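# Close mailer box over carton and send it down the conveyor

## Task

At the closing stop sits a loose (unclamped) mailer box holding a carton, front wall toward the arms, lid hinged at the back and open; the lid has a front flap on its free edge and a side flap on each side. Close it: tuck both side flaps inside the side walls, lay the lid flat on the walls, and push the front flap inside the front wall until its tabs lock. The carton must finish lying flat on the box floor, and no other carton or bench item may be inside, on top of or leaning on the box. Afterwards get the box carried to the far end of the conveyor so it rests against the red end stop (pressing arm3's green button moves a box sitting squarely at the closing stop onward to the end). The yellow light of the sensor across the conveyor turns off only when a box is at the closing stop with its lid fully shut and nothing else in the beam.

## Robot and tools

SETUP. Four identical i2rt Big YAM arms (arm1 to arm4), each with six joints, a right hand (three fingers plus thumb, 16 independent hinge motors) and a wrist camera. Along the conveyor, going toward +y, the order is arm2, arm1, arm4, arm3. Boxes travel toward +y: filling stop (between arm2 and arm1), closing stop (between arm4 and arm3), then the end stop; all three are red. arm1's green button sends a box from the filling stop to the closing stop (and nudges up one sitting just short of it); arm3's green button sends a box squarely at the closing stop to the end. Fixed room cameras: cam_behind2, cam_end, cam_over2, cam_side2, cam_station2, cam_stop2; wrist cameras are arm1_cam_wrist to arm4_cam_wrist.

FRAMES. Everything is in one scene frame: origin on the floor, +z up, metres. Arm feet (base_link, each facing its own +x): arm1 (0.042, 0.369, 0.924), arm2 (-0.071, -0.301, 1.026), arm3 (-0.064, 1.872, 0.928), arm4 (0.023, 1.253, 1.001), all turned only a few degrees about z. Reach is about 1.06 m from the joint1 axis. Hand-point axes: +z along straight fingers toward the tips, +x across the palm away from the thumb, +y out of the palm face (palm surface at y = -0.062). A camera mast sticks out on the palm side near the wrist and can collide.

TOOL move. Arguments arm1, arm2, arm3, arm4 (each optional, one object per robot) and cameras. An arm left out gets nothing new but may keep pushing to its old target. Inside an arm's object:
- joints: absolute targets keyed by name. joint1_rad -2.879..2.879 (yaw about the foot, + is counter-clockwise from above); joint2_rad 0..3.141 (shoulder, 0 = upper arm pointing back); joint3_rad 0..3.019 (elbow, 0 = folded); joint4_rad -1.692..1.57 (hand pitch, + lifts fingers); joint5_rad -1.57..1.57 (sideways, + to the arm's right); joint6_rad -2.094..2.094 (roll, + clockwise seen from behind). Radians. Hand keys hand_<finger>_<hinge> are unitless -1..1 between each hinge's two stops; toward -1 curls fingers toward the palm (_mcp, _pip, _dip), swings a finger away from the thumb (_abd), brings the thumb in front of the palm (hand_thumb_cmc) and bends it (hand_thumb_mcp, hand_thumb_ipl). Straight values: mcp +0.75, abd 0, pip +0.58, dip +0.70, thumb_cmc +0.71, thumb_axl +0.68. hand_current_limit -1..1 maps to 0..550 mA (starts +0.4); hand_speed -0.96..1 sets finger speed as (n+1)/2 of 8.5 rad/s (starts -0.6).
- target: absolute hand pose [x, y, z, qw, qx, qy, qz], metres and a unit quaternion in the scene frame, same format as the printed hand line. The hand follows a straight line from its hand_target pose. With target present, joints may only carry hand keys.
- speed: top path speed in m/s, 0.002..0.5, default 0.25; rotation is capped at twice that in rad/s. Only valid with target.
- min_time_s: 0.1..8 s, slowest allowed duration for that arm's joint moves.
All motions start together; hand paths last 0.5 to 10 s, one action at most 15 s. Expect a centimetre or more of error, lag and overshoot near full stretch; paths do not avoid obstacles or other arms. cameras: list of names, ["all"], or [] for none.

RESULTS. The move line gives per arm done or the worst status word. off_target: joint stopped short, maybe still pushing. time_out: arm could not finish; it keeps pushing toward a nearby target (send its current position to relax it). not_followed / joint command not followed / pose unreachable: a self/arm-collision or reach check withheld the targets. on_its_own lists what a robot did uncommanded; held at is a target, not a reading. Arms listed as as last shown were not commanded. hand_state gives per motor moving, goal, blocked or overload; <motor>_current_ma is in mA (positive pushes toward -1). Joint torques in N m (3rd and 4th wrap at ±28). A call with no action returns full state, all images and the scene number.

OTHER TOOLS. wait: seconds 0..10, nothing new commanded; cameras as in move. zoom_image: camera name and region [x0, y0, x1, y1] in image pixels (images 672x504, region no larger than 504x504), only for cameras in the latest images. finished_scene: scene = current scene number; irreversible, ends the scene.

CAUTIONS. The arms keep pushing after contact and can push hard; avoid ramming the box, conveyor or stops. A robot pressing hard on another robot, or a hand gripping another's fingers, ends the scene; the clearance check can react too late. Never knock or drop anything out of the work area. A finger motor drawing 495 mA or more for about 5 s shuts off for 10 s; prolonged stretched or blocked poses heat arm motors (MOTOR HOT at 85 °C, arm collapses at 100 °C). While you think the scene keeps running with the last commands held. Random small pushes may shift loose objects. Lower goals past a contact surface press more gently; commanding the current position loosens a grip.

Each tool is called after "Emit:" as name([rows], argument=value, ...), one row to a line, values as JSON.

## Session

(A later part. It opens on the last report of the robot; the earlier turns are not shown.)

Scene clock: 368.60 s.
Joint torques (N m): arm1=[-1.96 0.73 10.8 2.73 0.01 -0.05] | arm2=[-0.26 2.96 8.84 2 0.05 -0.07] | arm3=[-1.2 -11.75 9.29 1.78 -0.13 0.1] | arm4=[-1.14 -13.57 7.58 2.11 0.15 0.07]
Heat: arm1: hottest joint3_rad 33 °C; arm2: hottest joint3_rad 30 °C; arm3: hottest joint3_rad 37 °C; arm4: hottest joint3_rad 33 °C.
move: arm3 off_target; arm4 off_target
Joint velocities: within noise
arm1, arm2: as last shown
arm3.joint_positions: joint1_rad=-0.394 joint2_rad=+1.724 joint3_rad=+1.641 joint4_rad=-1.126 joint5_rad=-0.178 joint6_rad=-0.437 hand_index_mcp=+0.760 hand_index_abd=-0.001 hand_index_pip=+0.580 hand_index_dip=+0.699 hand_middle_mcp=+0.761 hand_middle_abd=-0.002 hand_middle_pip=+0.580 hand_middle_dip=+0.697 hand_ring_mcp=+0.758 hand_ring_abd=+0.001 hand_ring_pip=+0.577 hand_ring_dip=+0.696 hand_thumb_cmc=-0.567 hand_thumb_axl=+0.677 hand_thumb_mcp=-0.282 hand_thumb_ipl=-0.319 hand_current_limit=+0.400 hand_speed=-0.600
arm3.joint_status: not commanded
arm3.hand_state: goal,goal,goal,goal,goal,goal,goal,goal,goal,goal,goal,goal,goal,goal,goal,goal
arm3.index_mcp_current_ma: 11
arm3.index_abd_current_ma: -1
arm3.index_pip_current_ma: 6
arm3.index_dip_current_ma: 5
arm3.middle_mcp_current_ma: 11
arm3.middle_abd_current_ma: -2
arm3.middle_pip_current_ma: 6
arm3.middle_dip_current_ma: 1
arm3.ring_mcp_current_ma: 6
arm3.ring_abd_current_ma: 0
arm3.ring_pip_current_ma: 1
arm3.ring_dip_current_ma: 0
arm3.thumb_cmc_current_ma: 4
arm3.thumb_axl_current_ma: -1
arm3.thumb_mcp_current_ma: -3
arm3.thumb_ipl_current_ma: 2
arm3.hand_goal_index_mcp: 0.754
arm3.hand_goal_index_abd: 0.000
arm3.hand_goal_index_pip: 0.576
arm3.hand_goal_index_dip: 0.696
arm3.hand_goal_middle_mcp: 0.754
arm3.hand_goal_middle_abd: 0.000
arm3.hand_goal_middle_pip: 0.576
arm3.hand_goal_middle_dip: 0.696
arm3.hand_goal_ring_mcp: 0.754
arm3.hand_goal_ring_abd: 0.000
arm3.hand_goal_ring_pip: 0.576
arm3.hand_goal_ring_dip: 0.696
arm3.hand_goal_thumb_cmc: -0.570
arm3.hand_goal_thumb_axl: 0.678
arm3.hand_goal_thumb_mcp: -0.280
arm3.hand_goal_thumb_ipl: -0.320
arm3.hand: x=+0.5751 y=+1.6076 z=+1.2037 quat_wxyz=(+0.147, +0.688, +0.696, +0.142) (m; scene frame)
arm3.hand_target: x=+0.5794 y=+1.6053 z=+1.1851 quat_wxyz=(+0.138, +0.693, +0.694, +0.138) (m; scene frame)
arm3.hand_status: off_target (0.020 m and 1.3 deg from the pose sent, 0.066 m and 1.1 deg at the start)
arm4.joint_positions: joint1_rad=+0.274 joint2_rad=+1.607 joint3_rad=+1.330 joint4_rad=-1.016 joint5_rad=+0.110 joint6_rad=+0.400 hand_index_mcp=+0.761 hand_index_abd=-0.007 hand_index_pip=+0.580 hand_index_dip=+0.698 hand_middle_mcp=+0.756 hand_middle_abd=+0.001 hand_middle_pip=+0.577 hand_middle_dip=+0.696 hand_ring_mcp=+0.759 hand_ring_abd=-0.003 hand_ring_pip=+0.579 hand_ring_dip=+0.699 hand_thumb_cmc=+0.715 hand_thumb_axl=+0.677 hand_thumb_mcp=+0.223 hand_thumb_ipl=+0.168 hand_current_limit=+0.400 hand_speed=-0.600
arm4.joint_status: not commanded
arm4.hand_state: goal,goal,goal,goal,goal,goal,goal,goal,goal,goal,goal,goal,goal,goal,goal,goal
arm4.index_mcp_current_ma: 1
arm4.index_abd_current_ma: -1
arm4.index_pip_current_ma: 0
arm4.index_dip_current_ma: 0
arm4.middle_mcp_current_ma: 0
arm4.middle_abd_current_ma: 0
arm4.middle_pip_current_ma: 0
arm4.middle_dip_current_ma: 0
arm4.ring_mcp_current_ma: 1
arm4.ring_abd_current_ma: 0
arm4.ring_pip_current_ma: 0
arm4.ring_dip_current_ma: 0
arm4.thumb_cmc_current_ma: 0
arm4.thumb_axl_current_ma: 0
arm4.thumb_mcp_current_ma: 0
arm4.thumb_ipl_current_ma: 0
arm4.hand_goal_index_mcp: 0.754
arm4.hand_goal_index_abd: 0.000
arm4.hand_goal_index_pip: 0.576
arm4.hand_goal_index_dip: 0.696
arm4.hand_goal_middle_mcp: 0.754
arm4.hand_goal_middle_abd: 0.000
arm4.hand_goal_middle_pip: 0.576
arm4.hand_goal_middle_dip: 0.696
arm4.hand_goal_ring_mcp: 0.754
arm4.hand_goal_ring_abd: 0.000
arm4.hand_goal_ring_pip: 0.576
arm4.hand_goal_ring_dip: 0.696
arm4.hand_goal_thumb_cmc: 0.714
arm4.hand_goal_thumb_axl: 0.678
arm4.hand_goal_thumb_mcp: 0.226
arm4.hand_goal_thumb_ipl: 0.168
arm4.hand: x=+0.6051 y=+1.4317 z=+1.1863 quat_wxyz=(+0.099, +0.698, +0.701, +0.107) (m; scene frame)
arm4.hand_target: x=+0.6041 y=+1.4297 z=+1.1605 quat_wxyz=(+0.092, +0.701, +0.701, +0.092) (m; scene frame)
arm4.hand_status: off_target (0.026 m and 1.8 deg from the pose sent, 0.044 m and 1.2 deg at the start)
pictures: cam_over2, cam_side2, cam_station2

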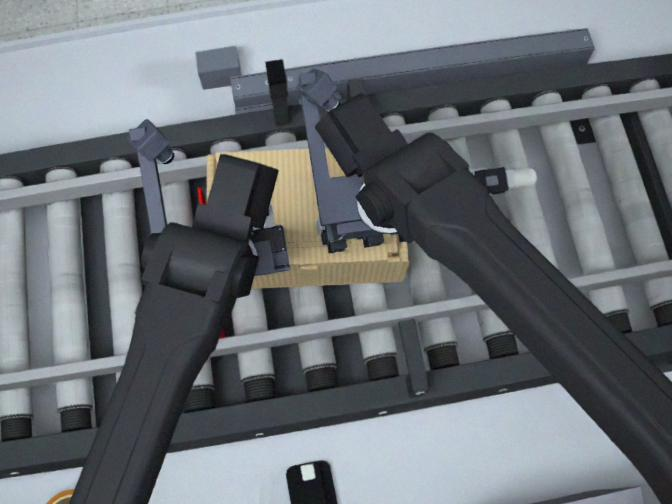

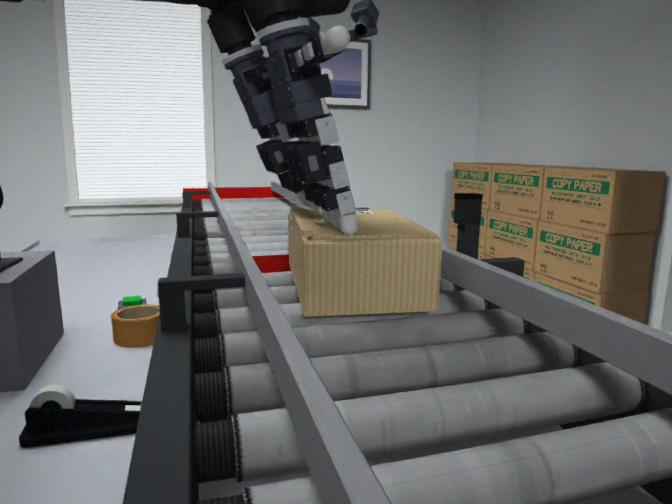

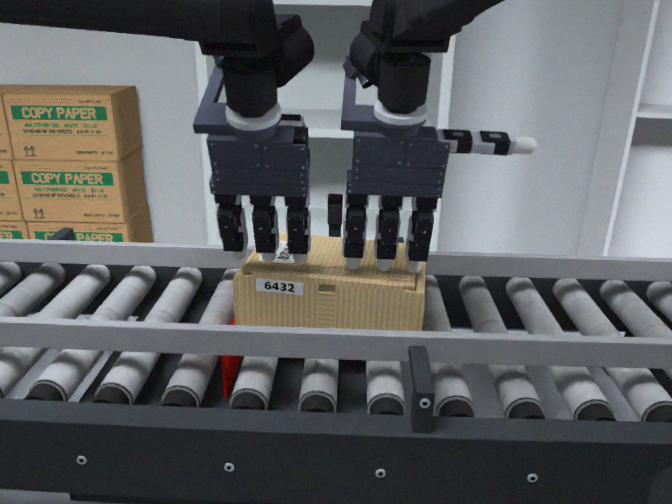

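Emit:
move(arm3={"target": [0.575, 1.60, 1.155, 0.1379, 0.6935, 0.6935, 0.1379], "speed": 0.1}, arm4={"target": [0.598, 1.43, 1.145, 0.0923, 0.7011, 0.7011, 0.0923], "speed": 0.08}, cameras=["cam_side2", "cam_station2", "cam_stop2"])

Emit:
zoom_image(camera="cam_side2", region=[250, 130, 460, 330])

Emit:
zoom_image(camera="cam_station2", region=[210, 190, 450, 350])

Scene clock: 374.07 s.
Joint torques (N m): arm1=[-1.85 0.56 10.8 2.74 0.01 -0.04] | arm2=[-0.26 2.96 8.84 2.02 0.06 -0.07] | arm3=[-2.08 -10.34 7.61 2.1 -0.3 -0.03] | arm4=[-0.26 -11.58 6.67 1.95 0.14 0.12]
Heat: arm1: hottest joint3_rad 33 °C; arm2: hottest joint3_rad 30 °C; arm3: hottest joint3_rad 36 °C; arm4: hottest joint2_rad 32 °C.
move: arm3 off_target; arm4 off_target
Joint velocities: within noise
arm1, arm2: as last shown
arm3.joint_positions: joint1_rad=-0.395 joint2_rad=+1.713 joint3_rad=+1.586 joint4_rad=-1.056 joint5_rad=-0.178 joint6_rad=-0.437 hand_index_mcp=+0.769 hand_index_abd=-0.032 hand_index_pip=+0.587 hand_index_dip=+0.703 hand_middle_mcp=+0.758 hand_middle_abd=-0.003 hand_middle_pip=+0.579 hand_middle_dip=+0.697 hand_ring_mcp=+0.758 hand_ring_abd=+0.001 hand_ring_pip=+0.577 hand_ring_dip=+0.696 hand_thumb_cmc=-0.567 hand_thumb_axl=+0.677 hand_thumb_mcp=-0.282 hand_thumb_ipl=-0.319 hand_current_limit=+0.400 hand_speed=-0.600
arm3.joint_status: not commanded
arm3.hand_state: goal,blocked,goal,goal,goal,goal,goal,goal,goal,goal,goal,goal,goal,goal,goal,goal
arm3.index_mcp_current_ma: 32
arm3.index_abd_current_ma: -68
arm3.index_pip_current_ma: 22
arm3.index_dip_current_ma: 12
arm3.middle_mcp_current_ma: 6
arm3.middle_abd_current_ma: -4
arm3.middle_pip_current_ma: 4
arm3.middle_dip_current_ma: 1
arm3.ring_mcp_current_ma: 6
arm3.ring_abd_current_ma: 0
arm3.ring_pip_current_ma: 1
arm3.ring_dip_current_ma: 0
arm3.thumb_cmc_current_ma: 4
arm3.thumb_axl_current_ma: -1
arm3.thumb_mcp_current_ma: -3
arm3.thumb_ipl_current_ma: 2
arm3.hand_goal_index_mcp: 0.754
arm3.hand_goal_index_abd: 0.000
arm3.hand_goal_index_pip: 0.576
arm3.hand_goal_index_dip: 0.696
arm3.hand_goal_middle_mcp: 0.754
arm3.hand_goal_middle_abd: 0.000
arm3.hand_goal_middle_pip: 0.576
arm3.hand_goal_middle_dip: 0.696
arm3.hand_goal_ring_mcp: 0.754
arm3.hand_goal_ring_abd: 0.000
arm3.hand_goal_ring_pip: 0.576
arm3.hand_goal_ring_dip: 0.696
arm3.hand_goal_thumb_cmc: -0.570
arm3.hand_goal_thumb_axl: 0.678
arm3.hand_goal_thumb_mcp: -0.280
arm3.hand_goal_thumb_ipl: -0.320
arm3.hand: x=+0.5743 y=+1.6071 z=+1.1921 quat_wxyz=(+0.158, +0.686, +0.695, +0.146) (m; scene frame)
arm3.hand_target: x=+0.5736 y=+1.6007 z=+1.1556 quat_wxyz=(+0.138, +0.694, +0.694, +0.138) (m; scene frame)
arm3.hand_status: off_target (0.038 m and 2.7 deg from the pose sent, 0.049 m and 1.3 deg at the start)
arm4.joint_positions: joint1_rad=+0.274 joint2_rad=+1.586 joint3_rad=+1.296 joint4_rad=-0.974 joint5_rad=+0.111 joint6_rad=+0.403 hand_index_mcp=+0.764 hand_index_abd=-0.015 hand_index_pip=+0.583 hand_index_dip=+0.700 hand_middle_mcp=+0.756 hand_middle_abd=+0.001 hand_middle_pip=+0.577 hand_middle_dip=+0.696 hand_ring_mcp=+0.759 hand_ring_abd=-0.003 hand_ring_pip=+0.579 hand_ring_dip=+0.699 hand_thumb_cmc=+0.715 hand_thumb_axl=+0.677 hand_thumb_mcp=+0.223 hand_thumb_ipl=+0.168 hand_current_limit=+0.400 hand_speed=-0.600
arm4.joint_status: not commanded
arm4.hand_state: goal,goal,goal,goal,goal,goal,goal,goal,goal,goal,goal,goal,goal,goal,goal,goal
arm4.index_mcp_current_ma: 3
arm4.index_abd_current_ma: -4
arm4.index_pip_current_ma: 1
arm4.index_dip_current_ma: 0
arm4.middle_mcp_current_ma: 0
arm4.middle_abd_current_ma: 0
arm4.middle_pip_current_ma: 0
arm4.middle_dip_current_ma: 0
arm4.ring_mcp_current_ma: 1
arm4.ring_abd_current_ma: 0
arm4.ring_pip_current_ma: 0
arm4.ring_dip_current_ma: 0
arm4.thumb_cmc_current_ma: 0
arm4.thumb_axl_current_ma: 0
arm4.thumb_mcp_current_ma: 0
arm4.thumb_ipl_current_ma: 0
arm4.hand_goal_index_mcp: 0.754
arm4.hand_goal_index_abd: 0.000
arm4.hand_goal_index_pip: 0.576
arm4.hand_goal_index_dip: 0.696
arm4.hand_goal_middle_mcp: 0.754
arm4.hand_goal_middle_abd: 0.000
arm4.hand_goal_middle_pip: 0.576
arm4.hand_goal_middle_dip: 0.696
arm4.hand_goal_ring_mcp: 0.754
arm4.hand_goal_ring_abd: 0.000
arm4.hand_goal_ring_pip: 0.576
arm4.hand_goal_ring_dip: 0.696
arm4.hand_goal_thumb_cmc: 0.714
arm4.hand_goal_thumb_axl: 0.678
arm4.hand_goal_thumb_mcp: 0.226
arm4.hand_goal_thumb_ipl: 0.168
arm4.hand: x=+0.6021 y=+1.4299 z=+1.1871 quat_wxyz=(+0.104, +0.698, +0.698, +0.120) (m; scene frame)
arm4.hand_target: x=+0.5960 y=+1.4292 z=+1.1463 quat_wxyz=(+0.092, +0.701, +0.701, +0.092) (m; scene frame)
arm4.hand_status: off_target (0.042 m and 3.5 deg from the pose sent, 0.042 m and 1.8 deg at the start)
pictures: cam_side2, cam_station2, cam_stop2

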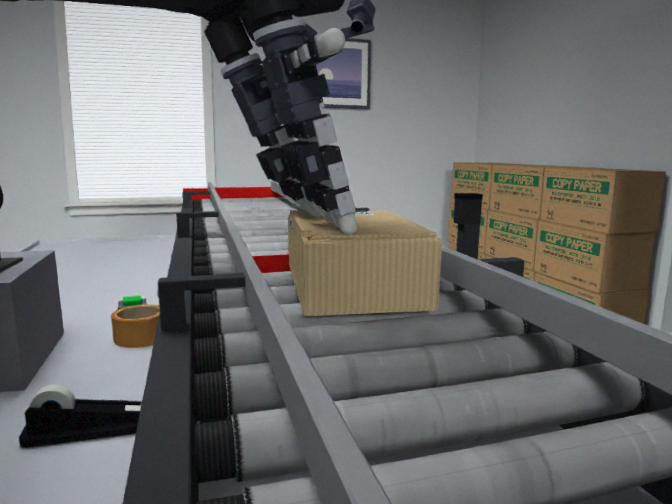

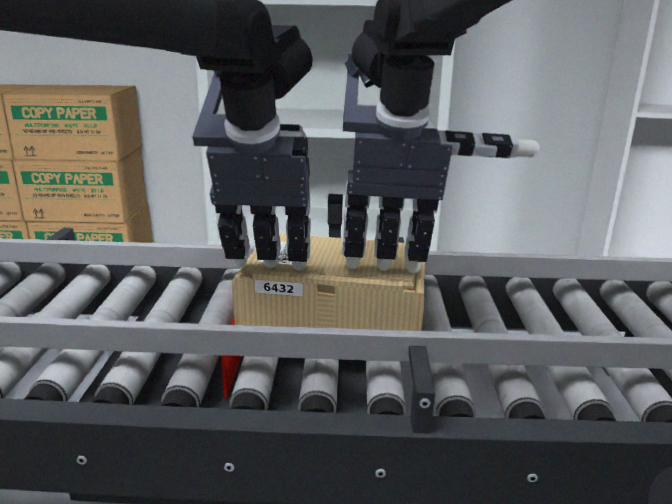

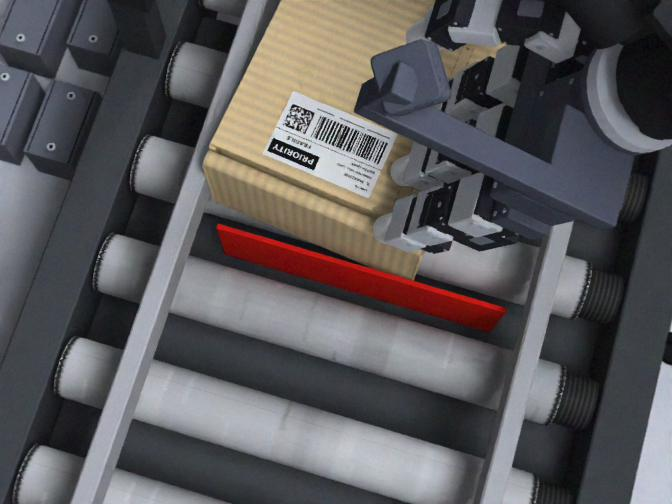

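Scaled by 2.400 from the camera's 672x504 image, which has a finer 960x720 frame.

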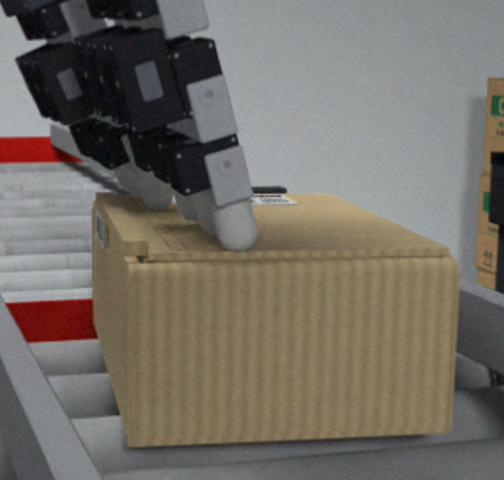

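Scaled by 2.100 from the camera's 672x504 image, which has a finer 960x720 frame.

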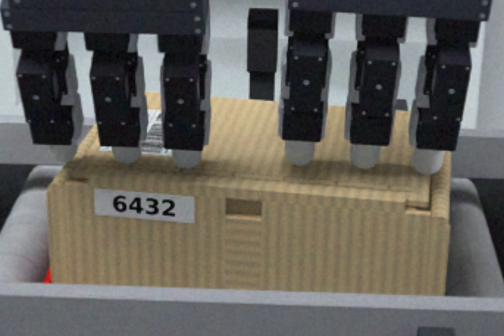

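Emit:
move(arm3={"target": [0.545, 1.60, 1.235, 0.1379, 0.6935, 0.6935, 0.1379], "speed": 0.15}, arm4={"target": [0.573, 1.435, 1.225, 0.0923, 0.7011, 0.7011, 0.0923], "speed": 0.15}, cameras=["cam_side2", "cam_station2"])

Emit:
zoom_image(camera="cam_station2", region=[210, 190, 450, 350])

Emit:
zoom_image(camera="cam_side2", region=[250, 130, 460, 330])

Scene clock: 386.57 s.
Joint torques (N m): arm1=[-1.96 0.67 10.8 2.73 0 -0.05] | arm2=[-0.26 2.96 8.85 2.02 0.05 -0.07] | arm3=[-1.67 -12.75 13.35 0.79 -0.43 -0.11] | arm4=[0.21 -15.91 14.39 0.5 0.29 0.22]
Heat: arm1: hottest joint3_rad 33 °C; arm2: hottest joint3_rad 31 °C; arm3: hottest joint3_rad 34 °C; arm4: hottest joint2_rad 32 °C.
move: arm3 off_target; arm4 off_target
Joint velocities: within noise
arm1, arm2: as last shown
arm3.joint_positions: joint1_rad=-0.423 joint2_rad=+1.668 joint3_rad=+1.616 joint4_rad=-1.216 joint5_rad=-0.182 joint6_rad=-0.451 hand_index_mcp=+0.754 hand_index_abd=-0.002 hand_index_pip=+0.574 hand_index_dip=+0.693 hand_middle_mcp=+0.754 hand_middle_abd=+0.003 hand_middle_pip=+0.574 hand_middle_dip=+0.693 hand_ring_mcp=+0.758 hand_ring_abd=+0.001 hand_ring_pip=+0.577 hand_ring_dip=+0.696 hand_thumb_cmc=-0.567 hand_thumb_axl=+0.677 hand_thumb_mcp=-0.282 hand_thumb_ipl=-0.319 hand_current_limit=+0.400 hand_speed=-0.600
arm3.joint_status: not commanded
arm3.hand_state: goal,goal,goal,goal,goal,goal,goal,goal,goal,goal,goal,goal,goal,goal,goal,goal
arm3.index_mcp_current_ma: 0
arm3.index_abd_current_ma: -2
arm3.index_pip_current_ma: -3
arm3.index_dip_current_ma: -4
arm3.middle_mcp_current_ma: 0
arm3.middle_abd_current_ma: 3
arm3.middle_pip_current_ma: -3
arm3.middle_dip_current_ma: -4
arm3.ring_mcp_current_ma: 6
arm3.ring_abd_current_ma: 0
arm3.ring_pip_current_ma: 1
arm3.ring_dip_current_ma: 0
arm3.thumb_cmc_current_ma: 4
arm3.thumb_axl_current_ma: -1
arm3.thumb_mcp_current_ma: -3
arm3.thumb_ipl_current_ma: 2
arm3.hand_goal_index_mcp: 0.754
arm3.hand_goal_index_abd: 0.000
arm3.hand_goal_index_pip: 0.576
arm3.hand_goal_index_dip: 0.696
arm3.hand_goal_middle_mcp: 0.754
arm3.hand_goal_middle_abd: 0.000
arm3.hand_goal_middle_pip: 0.576
arm3.hand_goal_middle_dip: 0.696
arm3.hand_goal_ring_mcp: 0.754
arm3.hand_goal_ring_abd: 0.000
arm3.hand_goal_ring_pip: 0.576
arm3.hand_goal_ring_dip: 0.696
arm3.hand_goal_thumb_cmc: -0.570
arm3.hand_goal_thumb_axl: 0.678
arm3.hand_goal_thumb_mcp: -0.280
arm3.hand_goal_thumb_ipl: -0.320
arm3.hand: x=+0.5396 y=+1.6056 z=+1.2122 quat_wxyz=(+0.121, +0.699, +0.692, +0.132) (m; scene frame)
arm3.hand_target: x=+0.5443 y=+1.6003 z=+1.2349 quat_wxyz=(+0.138, +0.694, +0.693, +0.138) (m; scene frame)
arm3.hand_status: off_target (0.024 m and 2.1 deg from the pose sent, 0.052 m and 2.7 deg at the start)
arm4.joint_positions: joint1_rad=+0.296 joint2_rad=+1.536 joint3_rad=+1.296 joint4_rad=-1.141 joint5_rad=+0.115 joint6_rad=+0.434 hand_index_mcp=+0.753 hand_index_abd=-0.003 hand_index_pip=+0.574 hand_index_dip=+0.694 hand_middle_mcp=+0.753 hand_middle_abd=-0.001 hand_middle_pip=+0.574 hand_middle_dip=+0.693 hand_ring_mcp=+0.752 hand_ring_abd=-0.003 hand_ring_pip=+0.574 hand_ring_dip=+0.696 hand_thumb_cmc=+0.715 hand_thumb_axl=+0.677 hand_thumb_mcp=+0.223 hand_thumb_ipl=+0.168 hand_current_limit=+0.400 hand_speed=-0.600
arm4.joint_status: not commanded
arm4.hand_state: goal,goal,goal,goal,goal,goal,goal,goal,goal,goal,goal,goal,goal,goal,goal,goal
arm4.index_mcp_current_ma: 0
arm4.index_abd_current_ma: 0
arm4.index_pip_current_ma: 0
arm4.index_dip_current_ma: 0
arm4.middle_mcp_current_ma: 0
arm4.middle_abd_current_ma: 0
arm4.middle_pip_current_ma: 0
arm4.middle_dip_current_ma: 0
arm4.ring_mcp_current_ma: 0
arm4.ring_abd_current_ma: 0
arm4.ring_pip_current_ma: 0
arm4.ring_dip_current_ma: 0
arm4.thumb_cmc_current_ma: 0
arm4.thumb_axl_current_ma: 0
arm4.thumb_mcp_current_ma: 0
arm4.thumb_ipl_current_ma: 0
arm4.hand_goal_index_mcp: 0.754
arm4.hand_goal_index_abd: 0.000
arm4.hand_goal_index_pip: 0.576
arm4.hand_goal_index_dip: 0.696
arm4.hand_goal_middle_mcp: 0.754
arm4.hand_goal_middle_abd: 0.000
arm4.hand_goal_middle_pip: 0.576
arm4.hand_goal_middle_dip: 0.696
arm4.hand_goal_ring_mcp: 0.754
arm4.hand_goal_ring_abd: 0.000
arm4.hand_goal_ring_pip: 0.576
arm4.hand_goal_ring_dip: 0.696
arm4.hand_goal_thumb_cmc: 0.714
arm4.hand_goal_thumb_axl: 0.678
arm4.hand_goal_thumb_mcp: 0.226
arm4.hand_goal_thumb_ipl: 0.168
arm4.hand: x=+0.5622 y=+1.4226 z=+1.1947 quat_wxyz=(+0.084, +0.704, +0.702, +0.067) (m; scene frame)
arm4.hand_target: x=+0.5717 y=+1.4344 z=+1.2252 quat_wxyz=(+0.092, +0.701, +0.701, +0.093) (m; scene frame)
arm4.hand_status: off_target (0.034 m and 3.0 deg from the pose sent, 0.048 m and 3.5 deg at the start)
pictures: cam_side2, cam_station2

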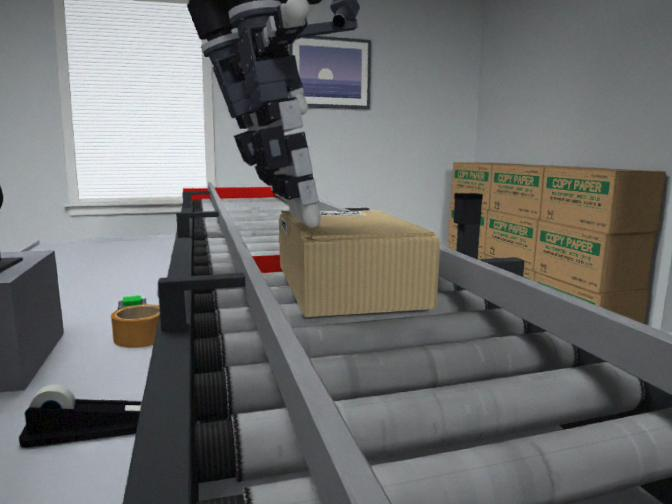

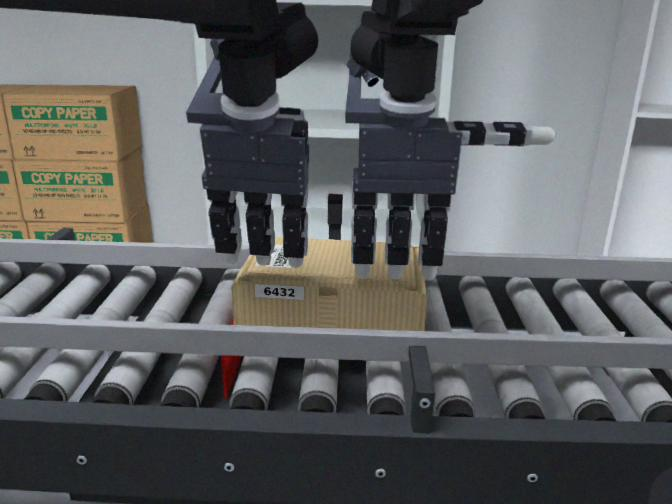

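Scaled by 2.100 from the camera's 672x504 image, which has a finer 960x720 frame.

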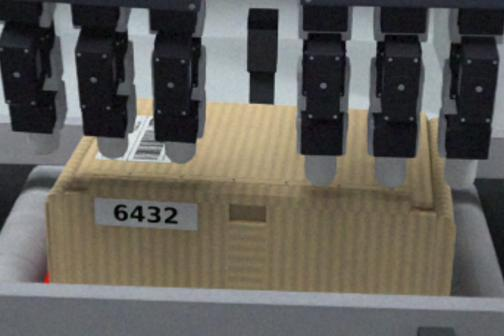

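Scaled by 2.400 from the camera's 672x504 image, which has a finer 960x720 frame.

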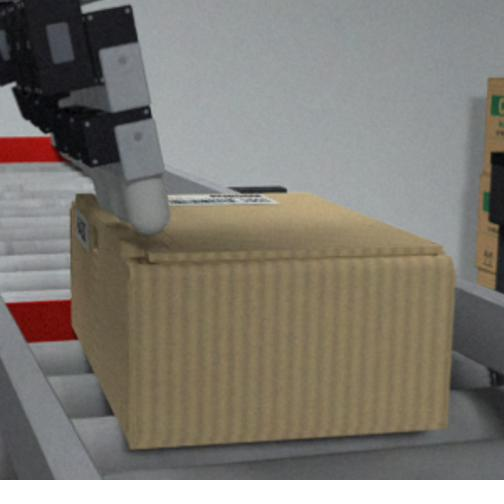

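Emit:
move(arm3={"target": [0.555, 1.615, 1.235, 0.1379, 0.6935, 0.6935, 0.1379], "speed": 0.15, "joints": {"hand_ring_mcp": -0.07, "hand_ring_pip": -0.3, "hand_ring_dip": -0.17}}, arm4={"target": [0.585, 1.460, 1.245, 0.0923, 0.7011, 0.7011, 0.0923], "speed": 0.15}, cameras=["cam_side2", "cam_station2"])

Emit:
zoom_image(camera="cam_station2", region=[210, 190, 450, 350])

Emit:
zoom_image(camera="cam_side2", region=[250, 130, 460, 330])

Scene clock: 400.03 s.
Joint torques (N m): arm1=[-1.96 0.73 10.81 2.71 0 -0.05] | arm2=[-0.32 2.96 8.84 2.02 0.06 -0.07] | arm3=[-0.73 -12.4 13.79 1.02 -0.16 0.09] | arm4=[0.38 -14.62 14.72 0.43 0.27 0.15]
Heat: arm1: hottest joint3_rad 33 °C; arm2: hottest joint3_rad 31 °C; arm3: hottest joint3_rad 38 °C; arm4: hottest joint3_rad 32 °C.
move: arm3 off_target; arm4 off_target
Joint velocities: within noise
arm1.joint_positions: joint1_rad=+0.114 joint2_rad=+0.518 joint3_rad=+1.353 joint4_rad=-1.272 joint5_rad=+0.009 joint6_rad=+1.033 hand_index_mcp=+0.755 hand_index_abd=+0.000 hand_index_pip=+0.577 hand_index_dip=+0.696 hand_middle_mcp=+0.755 hand_middle_abd=+0.000 hand_middle_pip=+0.577 hand_middle_dip=+0.696 hand_ring_mcp=+0.756 hand_ring_abd=+0.000 hand_ring_pip=+0.577 hand_ring_dip=+0.696 hand_thumb_cmc=+0.715 hand_thumb_axl=+0.677 hand_thumb_mcp=+0.226 hand_thumb_ipl=+0.168 hand_current_limit=+0.400 hand_speed=-0.600
arm1.joint_status: not commanded
arm1.hand_state: goal,goal,goal,goal,goal,goal,goal,goal,goal,goal,goal,goal,goal,goal,goal,goal
arm1.index_mcp_current_ma: 0
arm1.index_abd_current_ma: 0
arm1.index_pip_current_ma: 0
arm1.index_dip_current_ma: 0
arm1.middle_mcp_current_ma: 0
arm1.middle_abd_current_ma: 0
arm1.middle_pip_current_ma: 0
arm1.middle_dip_current_ma: 0
arm1.ring_mcp_current_ma: 0
arm1.ring_abd_current_ma: 0
arm1.ring_pip_current_ma: 0
arm1.ring_dip_current_ma: 0
arm1.thumb_cmc_current_ma: 0
arm1.thumb_axl_current_ma: 0
arm1.thumb_mcp_current_ma: 0
arm1.thumb_ipl_current_ma: 0
arm1.hand_goal_index_mcp: 0.754
arm1.hand_goal_index_abd: 0.000
arm1.hand_goal_index_pip: 0.576
arm1.hand_goal_index_dip: 0.696
arm1.hand_goal_middle_mcp: 0.754
arm1.hand_goal_middle_abd: 0.000
arm1.hand_goal_middle_pip: 0.576
arm1.hand_goal_middle_dip: 0.696
arm1.hand_goal_ring_mcp: 0.754
arm1.hand_goal_ring_abd: 0.000
arm1.hand_goal_ring_pip: 0.576
arm1.hand_goal_ring_dip: 0.696
arm1.hand_goal_thumb_cmc: 0.714
arm1.hand_goal_thumb_axl: 0.678
arm1.hand_goal_thumb_mcp: 0.226
arm1.hand_goal_thumb_ipl: 0.168
arm1.hand: x=+0.2655 y=+0.3229 z=+1.5033 quat_wxyz=(+0.095, +0.786, +0.298, +0.533) (m; scene frame)
arm1.hand_target: x=+0.2617 y=+0.3221 z=+1.5139 quat_wxyz=(+0.096, +0.780, +0.296, +0.544) (m; scene frame)
arm1.hand_status: not commanded
arm2.joint_positions: joint1_rad=-0.157 joint2_rad=+0.566 joint3_rad=+1.334 joint4_rad=-1.248 joint5_rad=+0.079 joint6_rad=+1.162 hand_index_mcp=+0.755 hand_index_abd=+0.000 hand_index_pip=+0.577 hand_index_dip=+0.696 hand_middle_mcp=+0.755 hand_middle_abd=+0.000 hand_middle_pip=+0.577 hand_middle_dip=+0.696 hand_ring_mcp=+0.755 hand_ring_abd=+0.000 hand_ring_pip=+0.577 hand_ring_dip=+0.696 hand_thumb_cmc=+0.793 hand_thumb_axl=+0.677 hand_thumb_mcp=+0.226 hand_thumb_ipl=+0.168 hand_current_limit=+0.400 hand_speed=-0.600
arm2.joint_status: not commanded
arm2.hand_state: goal,goal,goal,goal,goal,goal,goal,goal,goal,goal,goal,goal,overload,goal,goal,goal
arm2.index_mcp_current_ma: 1
arm2.index_abd_current_ma: 0
arm2.index_pip_current_ma: 1
arm2.index_dip_current_ma: 0
arm2.middle_mcp_current_ma: 1
arm2.middle_abd_current_ma: 0
arm2.middle_pip_current_ma: 1
arm2.middle_dip_current_ma: 0
arm2.ring_mcp_current_ma: 1
arm2.ring_abd_current_ma: 0
arm2.ring_pip_current_ma: 1
arm2.ring_dip_current_ma: 0
arm2.thumb_cmc_current_ma: 0
arm2.thumb_axl_current_ma: -1
arm2.thumb_mcp_current_ma: 0
arm2.thumb_ipl_current_ma: 0
arm2.hand_goal_index_mcp: 0.754
arm2.hand_goal_index_abd: 0.000
arm2.hand_goal_index_pip: 0.576
arm2.hand_goal_index_dip: 0.696
arm2.hand_goal_middle_mcp: 0.754
arm2.hand_goal_middle_abd: 0.000
arm2.hand_goal_middle_pip: 0.576
arm2.hand_goal_middle_dip: 0.696
arm2.hand_goal_ring_mcp: 0.754
arm2.hand_goal_ring_abd: 0.000
arm2.hand_goal_ring_pip: 0.576
arm2.hand_goal_ring_dip: 0.696
arm2.hand_goal_thumb_cmc: 0.714
arm2.hand_goal_thumb_axl: 0.678
arm2.hand_goal_thumb_mcp: 0.226
arm2.hand_goal_thumb_ipl: 0.168
arm2.hand: x=+0.1243 y=-0.4557 z=+1.5848 quat_wxyz=(+0.212, +0.852, +0.037, +0.477) (m; scene frame)
arm2.hand_target: x=+0.1211 y=-0.4546 z=+1.5950 quat_wxyz=(+0.215, +0.846, +0.036, +0.486) (m; scene frame)
arm2.hand_status: not commanded
arm3.joint_positions: joint1_rad=-0.401 joint2_rad=+1.668 joint3_rad=+1.616 joint4_rad=-1.216 joint5_rad=-0.180 joint6_rad=-0.441 hand_index_mcp=+0.754 hand_index_abd=-0.002 hand_index_pip=+0.574 hand_index_dip=+0.693 hand_middle_mcp=+0.754 hand_middle_abd=+0.003 hand_middle_pip=+0.574 hand_middle_dip=+0.693 hand_ring_mcp=-0.051 hand_ring_abd=+0.001 hand_ring_pip=-0.293 hand_ring_dip=-0.168 hand_thumb_cmc=-0.567 hand_thumb_axl=+0.677 hand_thumb_mcp=-0.282 hand_thumb_ipl=-0.319 hand_current_limit=+0.400 hand_speed=-0.600
arm3.joint_status: all done
arm3.hand_state: goal,goal,goal,goal,goal,goal,goal,goal,goal,goal,goal,goal,goal,goal,goal,goal
arm3.index_mcp_current_ma: 0
arm3.index_abd_current_ma: -2
arm3.index_pip_current_ma: -3
arm3.index_dip_current_ma: -4
arm3.middle_mcp_current_ma: 0
arm3.middle_abd_current_ma: 3
arm3.middle_pip_current_ma: -3
arm3.middle_dip_current_ma: -4
arm3.ring_mcp_current_ma: 47
arm3.ring_abd_current_ma: 0
arm3.ring_pip_current_ma: 11
arm3.ring_dip_current_ma: 3
arm3.thumb_cmc_current_ma: 4
arm3.thumb_axl_current_ma: -1
arm3.thumb_mcp_current_ma: -3
arm3.thumb_ipl_current_ma: 2
arm3.hand_goal_index_mcp: 0.754
arm3.hand_goal_index_abd: 0.000
arm3.hand_goal_index_pip: 0.576
arm3.hand_goal_index_dip: 0.696
arm3.hand_goal_middle_mcp: 0.754
arm3.hand_goal_middle_abd: 0.000
arm3.hand_goal_middle_pip: 0.576
arm3.hand_goal_middle_dip: 0.696
arm3.hand_goal_ring_mcp: -0.070
arm3.hand_goal_ring_abd: 0.000
arm3.hand_goal_ring_pip: -0.300
arm3.hand_goal_ring_dip: -0.170
arm3.hand_goal_thumb_cmc: -0.570
arm3.hand_goal_thumb_axl: 0.678
arm3.hand_goal_thumb_mcp: -0.280
arm3.hand_goal_thumb_ipl: -0.320
arm3.hand: x=+0.5452 y=+1.6182 z=+1.2120 quat_wxyz=(+0.119, +0.695, +0.697, +0.133) (m; scene frame)
arm3.hand_target: x=+0.5541 y=+1.6154 z=+1.2350 quat_wxyz=(+0.138, +0.694, +0.693, +0.138) (m; scene frame)
arm3.hand_status: off_target (0.025 m and 2.2 deg from the pose sent, 0.029 m and 2.1 deg at the start)
arm4.joint_positions: joint1_rad=+0.334 joint2_rad=+1.566 joint3_rad=+1.405 joint4_rad=-1.206 joint5_rad=+0.124 joint6_rad=+0.468 hand_index_mcp=+0.753 hand_index_abd=-0.003 hand_index_pip=+0.574 hand_index_dip=+0.694 hand_middle_mcp=+0.753 hand_middle_abd=-0.001 hand_middle_pip=+0.574 hand_middle_dip=+0.693 hand_ring_mcp=+0.752 hand_ring_abd=-0.003 hand_ring_pip=+0.574 hand_ring_dip=+0.696 hand_thumb_cmc=+0.715 hand_thumb_axl=+0.677 hand_thumb_mcp=+0.223 hand_thumb_ipl=+0.168 hand_current_limit=+0.400 hand_speed=-0.600
arm4.joint_status: not commanded
arm4.hand_state: goal,goal,goal,goal,goal,goal,goal,goal,goal,goal,goal,goal,goal,goal,goal,goal
arm4.index_mcp_current_ma: 0
arm4.index_abd_current_ma: 0
arm4.index_pip_current_ma: 0
arm4.index_dip_current_ma: 0
arm4.middle_mcp_current_ma: 0
arm4.middle_abd_current_ma: 0
arm4.middle_pip_current_ma: 0
arm4.middle_dip_current_ma: 0
arm4.ring_mcp_current_ma: 0
arm4.ring_abd_current_ma: 0
arm4.ring_pip_current_ma: 0
arm4.ring_dip_current_ma: 0
arm4.thumb_cmc_current_ma: 0
arm4.thumb_axl_current_ma: 0
arm4.thumb_mcp_current_ma: 0
arm4.thumb_ipl_current_ma: 0
arm4.hand_goal_index_mcp: 0.754
arm4.hand_goal_index_abd: 0.000
arm4.hand_goal_index_pip: 0.576
arm4.hand_goal_index_dip: 0.696
arm4.hand_goal_middle_mcp: 0.754
arm4.hand_goal_middle_abd: 0.000
arm4.hand_goal_middle_pip: 0.576
arm4.hand_goal_middle_dip: 0.696
arm4.hand_goal_ring_mcp: 0.754
arm4.hand_goal_ring_abd: 0.000
arm4.hand_goal_ring_pip: 0.576
arm4.hand_goal_ring_dip: 0.696
arm4.hand_goal_thumb_cmc: 0.714
arm4.hand_goal_thumb_axl: 0.678
arm4.hand_goal_thumb_mcp: 0.226
arm4.hand_goal_thumb_ipl: 0.168
arm4.hand: x=+0.5739 y=+1.4479 z=+1.2247 quat_wxyz=(+0.087, +0.703, +0.702, +0.076) (m; scene frame)
arm4.hand_target: x=+0.5840 y=+1.4595 z=+1.2450 quat_wxyz=(+0.092, +0.701, +0.701, +0.093) (m; scene frame)
arm4.hand_status: off_target (0.026 m and 2.0 deg from the pose sent, 0.067 m and 3.1 deg at the start)
pictures: cam_side2, cam_station2

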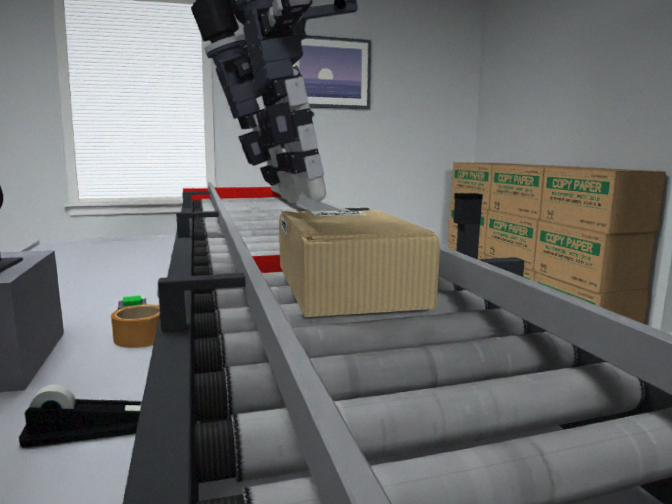

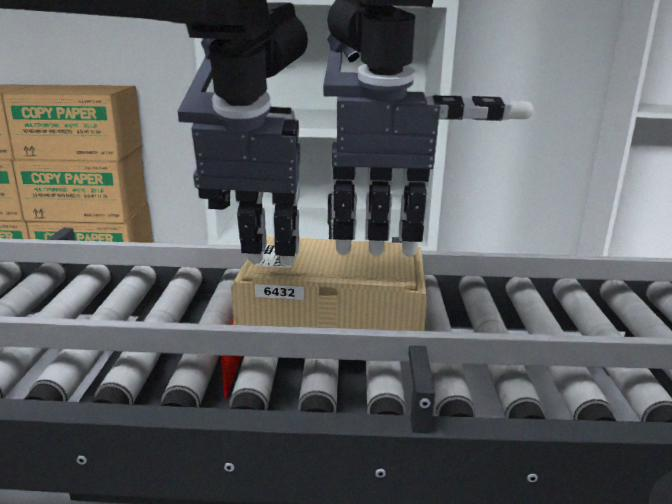

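Scaled by 2.100 from the camera's 672x504 image, which has a finer 960x720 frame.

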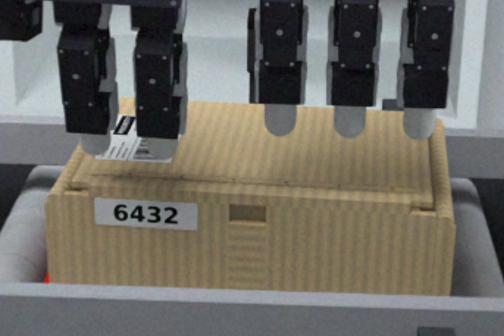

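Scaled by 2.400 from the camera's 672x504 image, which has a finer 960x720 frame.

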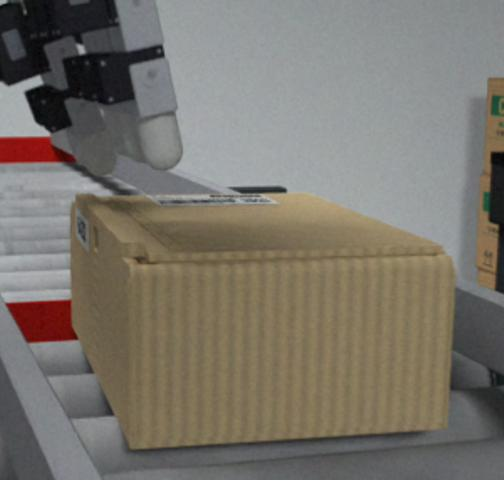

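Emit:
move(arm3={"target": [0.56, 1.61, 1.145, 0.1379, 0.6935, 0.6935, 0.1379], "speed": 0.1}, arm4={"target": [0.59, 1.455, 1.145, 0.0923, 0.7011, 0.7011, 0.0923], "speed": 0.1}, cameras=["cam_side2", "cam_station2"])

Emit:
zoom_image(camera="cam_station2", region=[210, 190, 450, 350])

Emit:
zoom_image(camera="cam_side2", region=[250, 130, 460, 330])

Scene clock: 407.43 s.
Joint torques (N m): arm1=[-1.9 0.73 10.8 2.73 0 -0.05] | arm2=[-0.26 2.96 8.84 2.02 0.06 -0.08] | arm3=[-1.03 -8.82 7.23 2.06 -0.2 0.06] | arm4=[-1.14 -11.87 6.61 2.59 -0.19 0.02]
Heat: arm1: hottest joint3_rad 33 °C; arm2: hottest joint3_rad 31 °C; arm3: hottest joint3_rad 39 °C; arm4: hottest joint3_rad 35 °C.
move: arm3 off_target; arm4 off_target
Joint velocities: within noise
arm1, arm2: as last shown
arm3.joint_positions: joint1_rad=-0.401 joint2_rad=+1.660 joint3_rad=+1.507 joint4_rad=-1.014 joint5_rad=-0.179 joint6_rad=-0.441 hand_index_mcp=+0.770 hand_index_abd=-0.039 hand_index_pip=+0.589 hand_index_dip=+0.704 hand_middle_mcp=+0.755 hand_middle_abd=+0.000 hand_middle_pip=+0.574 hand_middle_dip=+0.694 hand_ring_mcp=-0.052 hand_ring_abd=+0.001 hand_ring_pip=-0.294 hand_ring_dip=-0.168 hand_thumb_cmc=-0.567 hand_thumb_axl=+0.677 hand_thumb_mcp=-0.282 hand_thumb_ipl=-0.319 hand_current_limit=+0.400 hand_speed=-0.600
arm3.joint_status: not commanded
arm3.hand_state: goal,blocked,goal,goal,goal,goal,goal,goal,goal,goal,goal,goal,goal,goal,goal,goal
arm3.index_mcp_current_ma: 37
arm3.index_abd_current_ma: -89
arm3.index_pip_current_ma: 25
arm3.index_dip_current_ma: 13
arm3.middle_mcp_current_ma: 1
arm3.middle_abd_current_ma: 0
arm3.middle_pip_current_ma: -2
arm3.middle_dip_current_ma: -3
arm3.ring_mcp_current_ma: 44
arm3.ring_abd_current_ma: 0
arm3.ring_pip_current_ma: 10
arm3.ring_dip_current_ma: 3
arm3.thumb_cmc_current_ma: 4
arm3.thumb_axl_current_ma: -1
arm3.thumb_mcp_current_ma: -4
arm3.thumb_ipl_current_ma: 2
arm3.hand_goal_index_mcp: 0.754
arm3.hand_goal_index_abd: 0.000
arm3.hand_goal_index_pip: 0.576
arm3.hand_goal_index_dip: 0.696
arm3.hand_goal_middle_mcp: 0.754
arm3.hand_goal_middle_abd: 0.000
arm3.hand_goal_middle_pip: 0.576
arm3.hand_goal_middle_dip: 0.696
arm3.hand_goal_ring_mcp: -0.070
arm3.hand_goal_ring_abd: 0.000
arm3.hand_goal_ring_pip: -0.300
arm3.hand_goal_ring_dip: -0.170
arm3.hand_goal_thumb_cmc: -0.570
arm3.hand_goal_thumb_axl: 0.678
arm3.hand_goal_thumb_mcp: -0.280
arm3.hand_goal_thumb_ipl: -0.320
arm3.hand: x=+0.5571 y=+1.6119 z=+1.1917 quat_wxyz=(+0.167, +0.685, +0.694, +0.148) (m; scene frame)
arm3.hand_target: x=+0.5576 y=+1.6110 z=+1.1459 quat_wxyz=(+0.138, +0.694, +0.694, +0.138) (m; scene frame)
arm3.hand_status: off_target (0.047 m and 3.7 deg from the pose sent, 0.069 m and 2.2 deg at the start)
arm4.joint_positions: joint1_rad=+0.334 joint2_rad=+1.591 joint3_rad=+1.305 joint4_rad=-0.994 joint5_rad=+0.133 joint6_rad=+0.468 hand_index_mcp=+0.775 hand_index_abd=+0.010 hand_index_pip=+0.591 hand_index_dip=+0.705 hand_middle_mcp=+0.755 hand_middle_abd=-0.002 hand_middle_pip=+0.575 hand_middle_dip=+0.694 hand_ring_mcp=+0.754 hand_ring_abd=-0.003 hand_ring_pip=+0.575 hand_ring_dip=+0.696 hand_thumb_cmc=+0.715 hand_thumb_axl=+0.677 hand_thumb_mcp=+0.222 hand_thumb_ipl=+0.168 hand_current_limit=+0.400 hand_speed=-0.600
arm4.joint_status: not commanded
arm4.hand_state: blocked,goal,goal,goal,goal,goal,goal,goal,goal,goal,goal,goal,goal,goal,goal,goal
arm4.index_mcp_current_ma: 10
arm4.index_abd_current_ma: 2
arm4.index_pip_current_ma: 5
arm4.index_dip_current_ma: 2
arm4.middle_mcp_current_ma: 0
arm4.middle_abd_current_ma: 0
arm4.middle_pip_current_ma: 0
arm4.middle_dip_current_ma: 0
arm4.ring_mcp_current_ma: 0
arm4.ring_abd_current_ma: 0
arm4.ring_pip_current_ma: 0
arm4.ring_dip_current_ma: 0
arm4.thumb_cmc_current_ma: 0
arm4.thumb_axl_current_ma: 0
arm4.thumb_mcp_current_ma: -1
arm4.thumb_ipl_current_ma: 0
arm4.hand_goal_index_mcp: 0.754
arm4.hand_goal_index_abd: 0.000
arm4.hand_goal_index_pip: 0.576
arm4.hand_goal_index_dip: 0.696
arm4.hand_goal_middle_mcp: 0.754
arm4.hand_goal_middle_abd: 0.000
arm4.hand_goal_middle_pip: 0.576
arm4.hand_goal_middle_dip: 0.696
arm4.hand_goal_ring_mcp: 0.754
arm4.hand_goal_ring_abd: 0.000
arm4.hand_goal_ring_pip: 0.576
arm4.hand_goal_ring_dip: 0.696
arm4.hand_goal_thumb_cmc: 0.714
arm4.hand_goal_thumb_axl: 0.678
arm4.hand_goal_thumb_mcp: 0.226
arm4.hand_goal_thumb_ipl: 0.168
arm4.hand: x=+0.5897 y=+1.4550 z=+1.1876 quat_wxyz=(+0.104, +0.701, +0.696, +0.116) (m; scene frame)
arm4.hand_target: x=+0.5875 y=+1.4540 z=+1.1463 quat_wxyz=(+0.092, +0.701, +0.701, +0.092) (m; scene frame)
arm4.hand_status: off_target (0.043 m and 3.1 deg from the pose sent, 0.082 m and 2.0 deg at the start)
pictures: cam_side2, cam_station2

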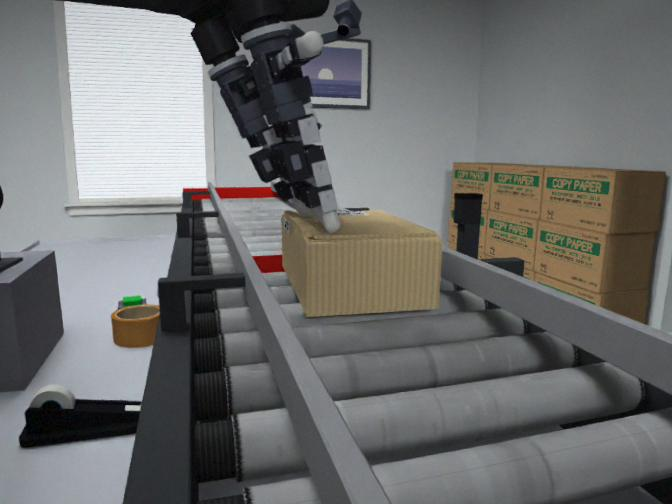

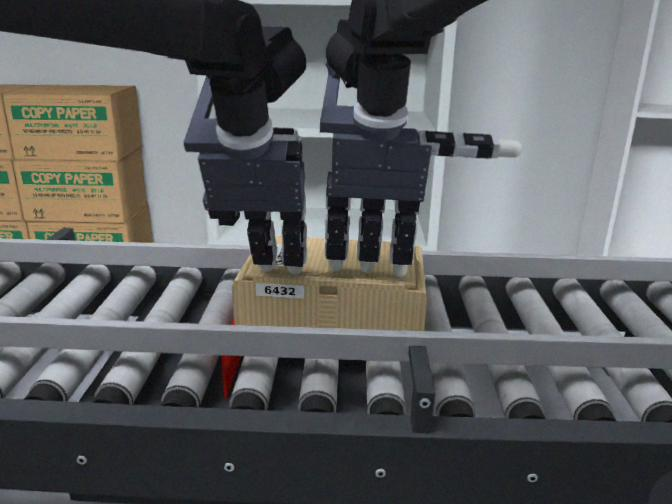

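Scaled by 2.100 from the camera's 672x504 image, which has a finer 960x720 frame.

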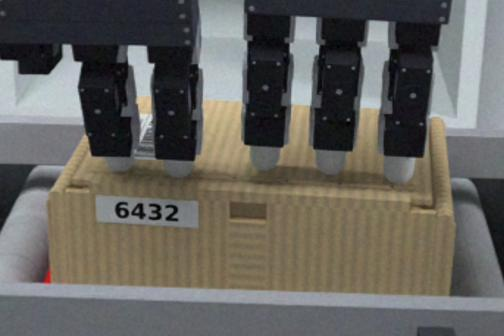

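Scaled by 2.400 from the camera's 672x504 image, which has a finer 960x720 frame.

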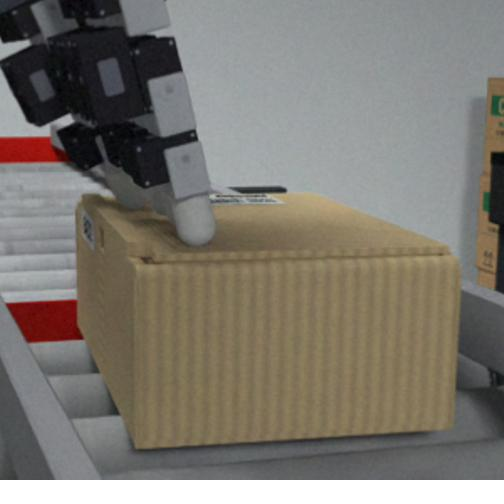

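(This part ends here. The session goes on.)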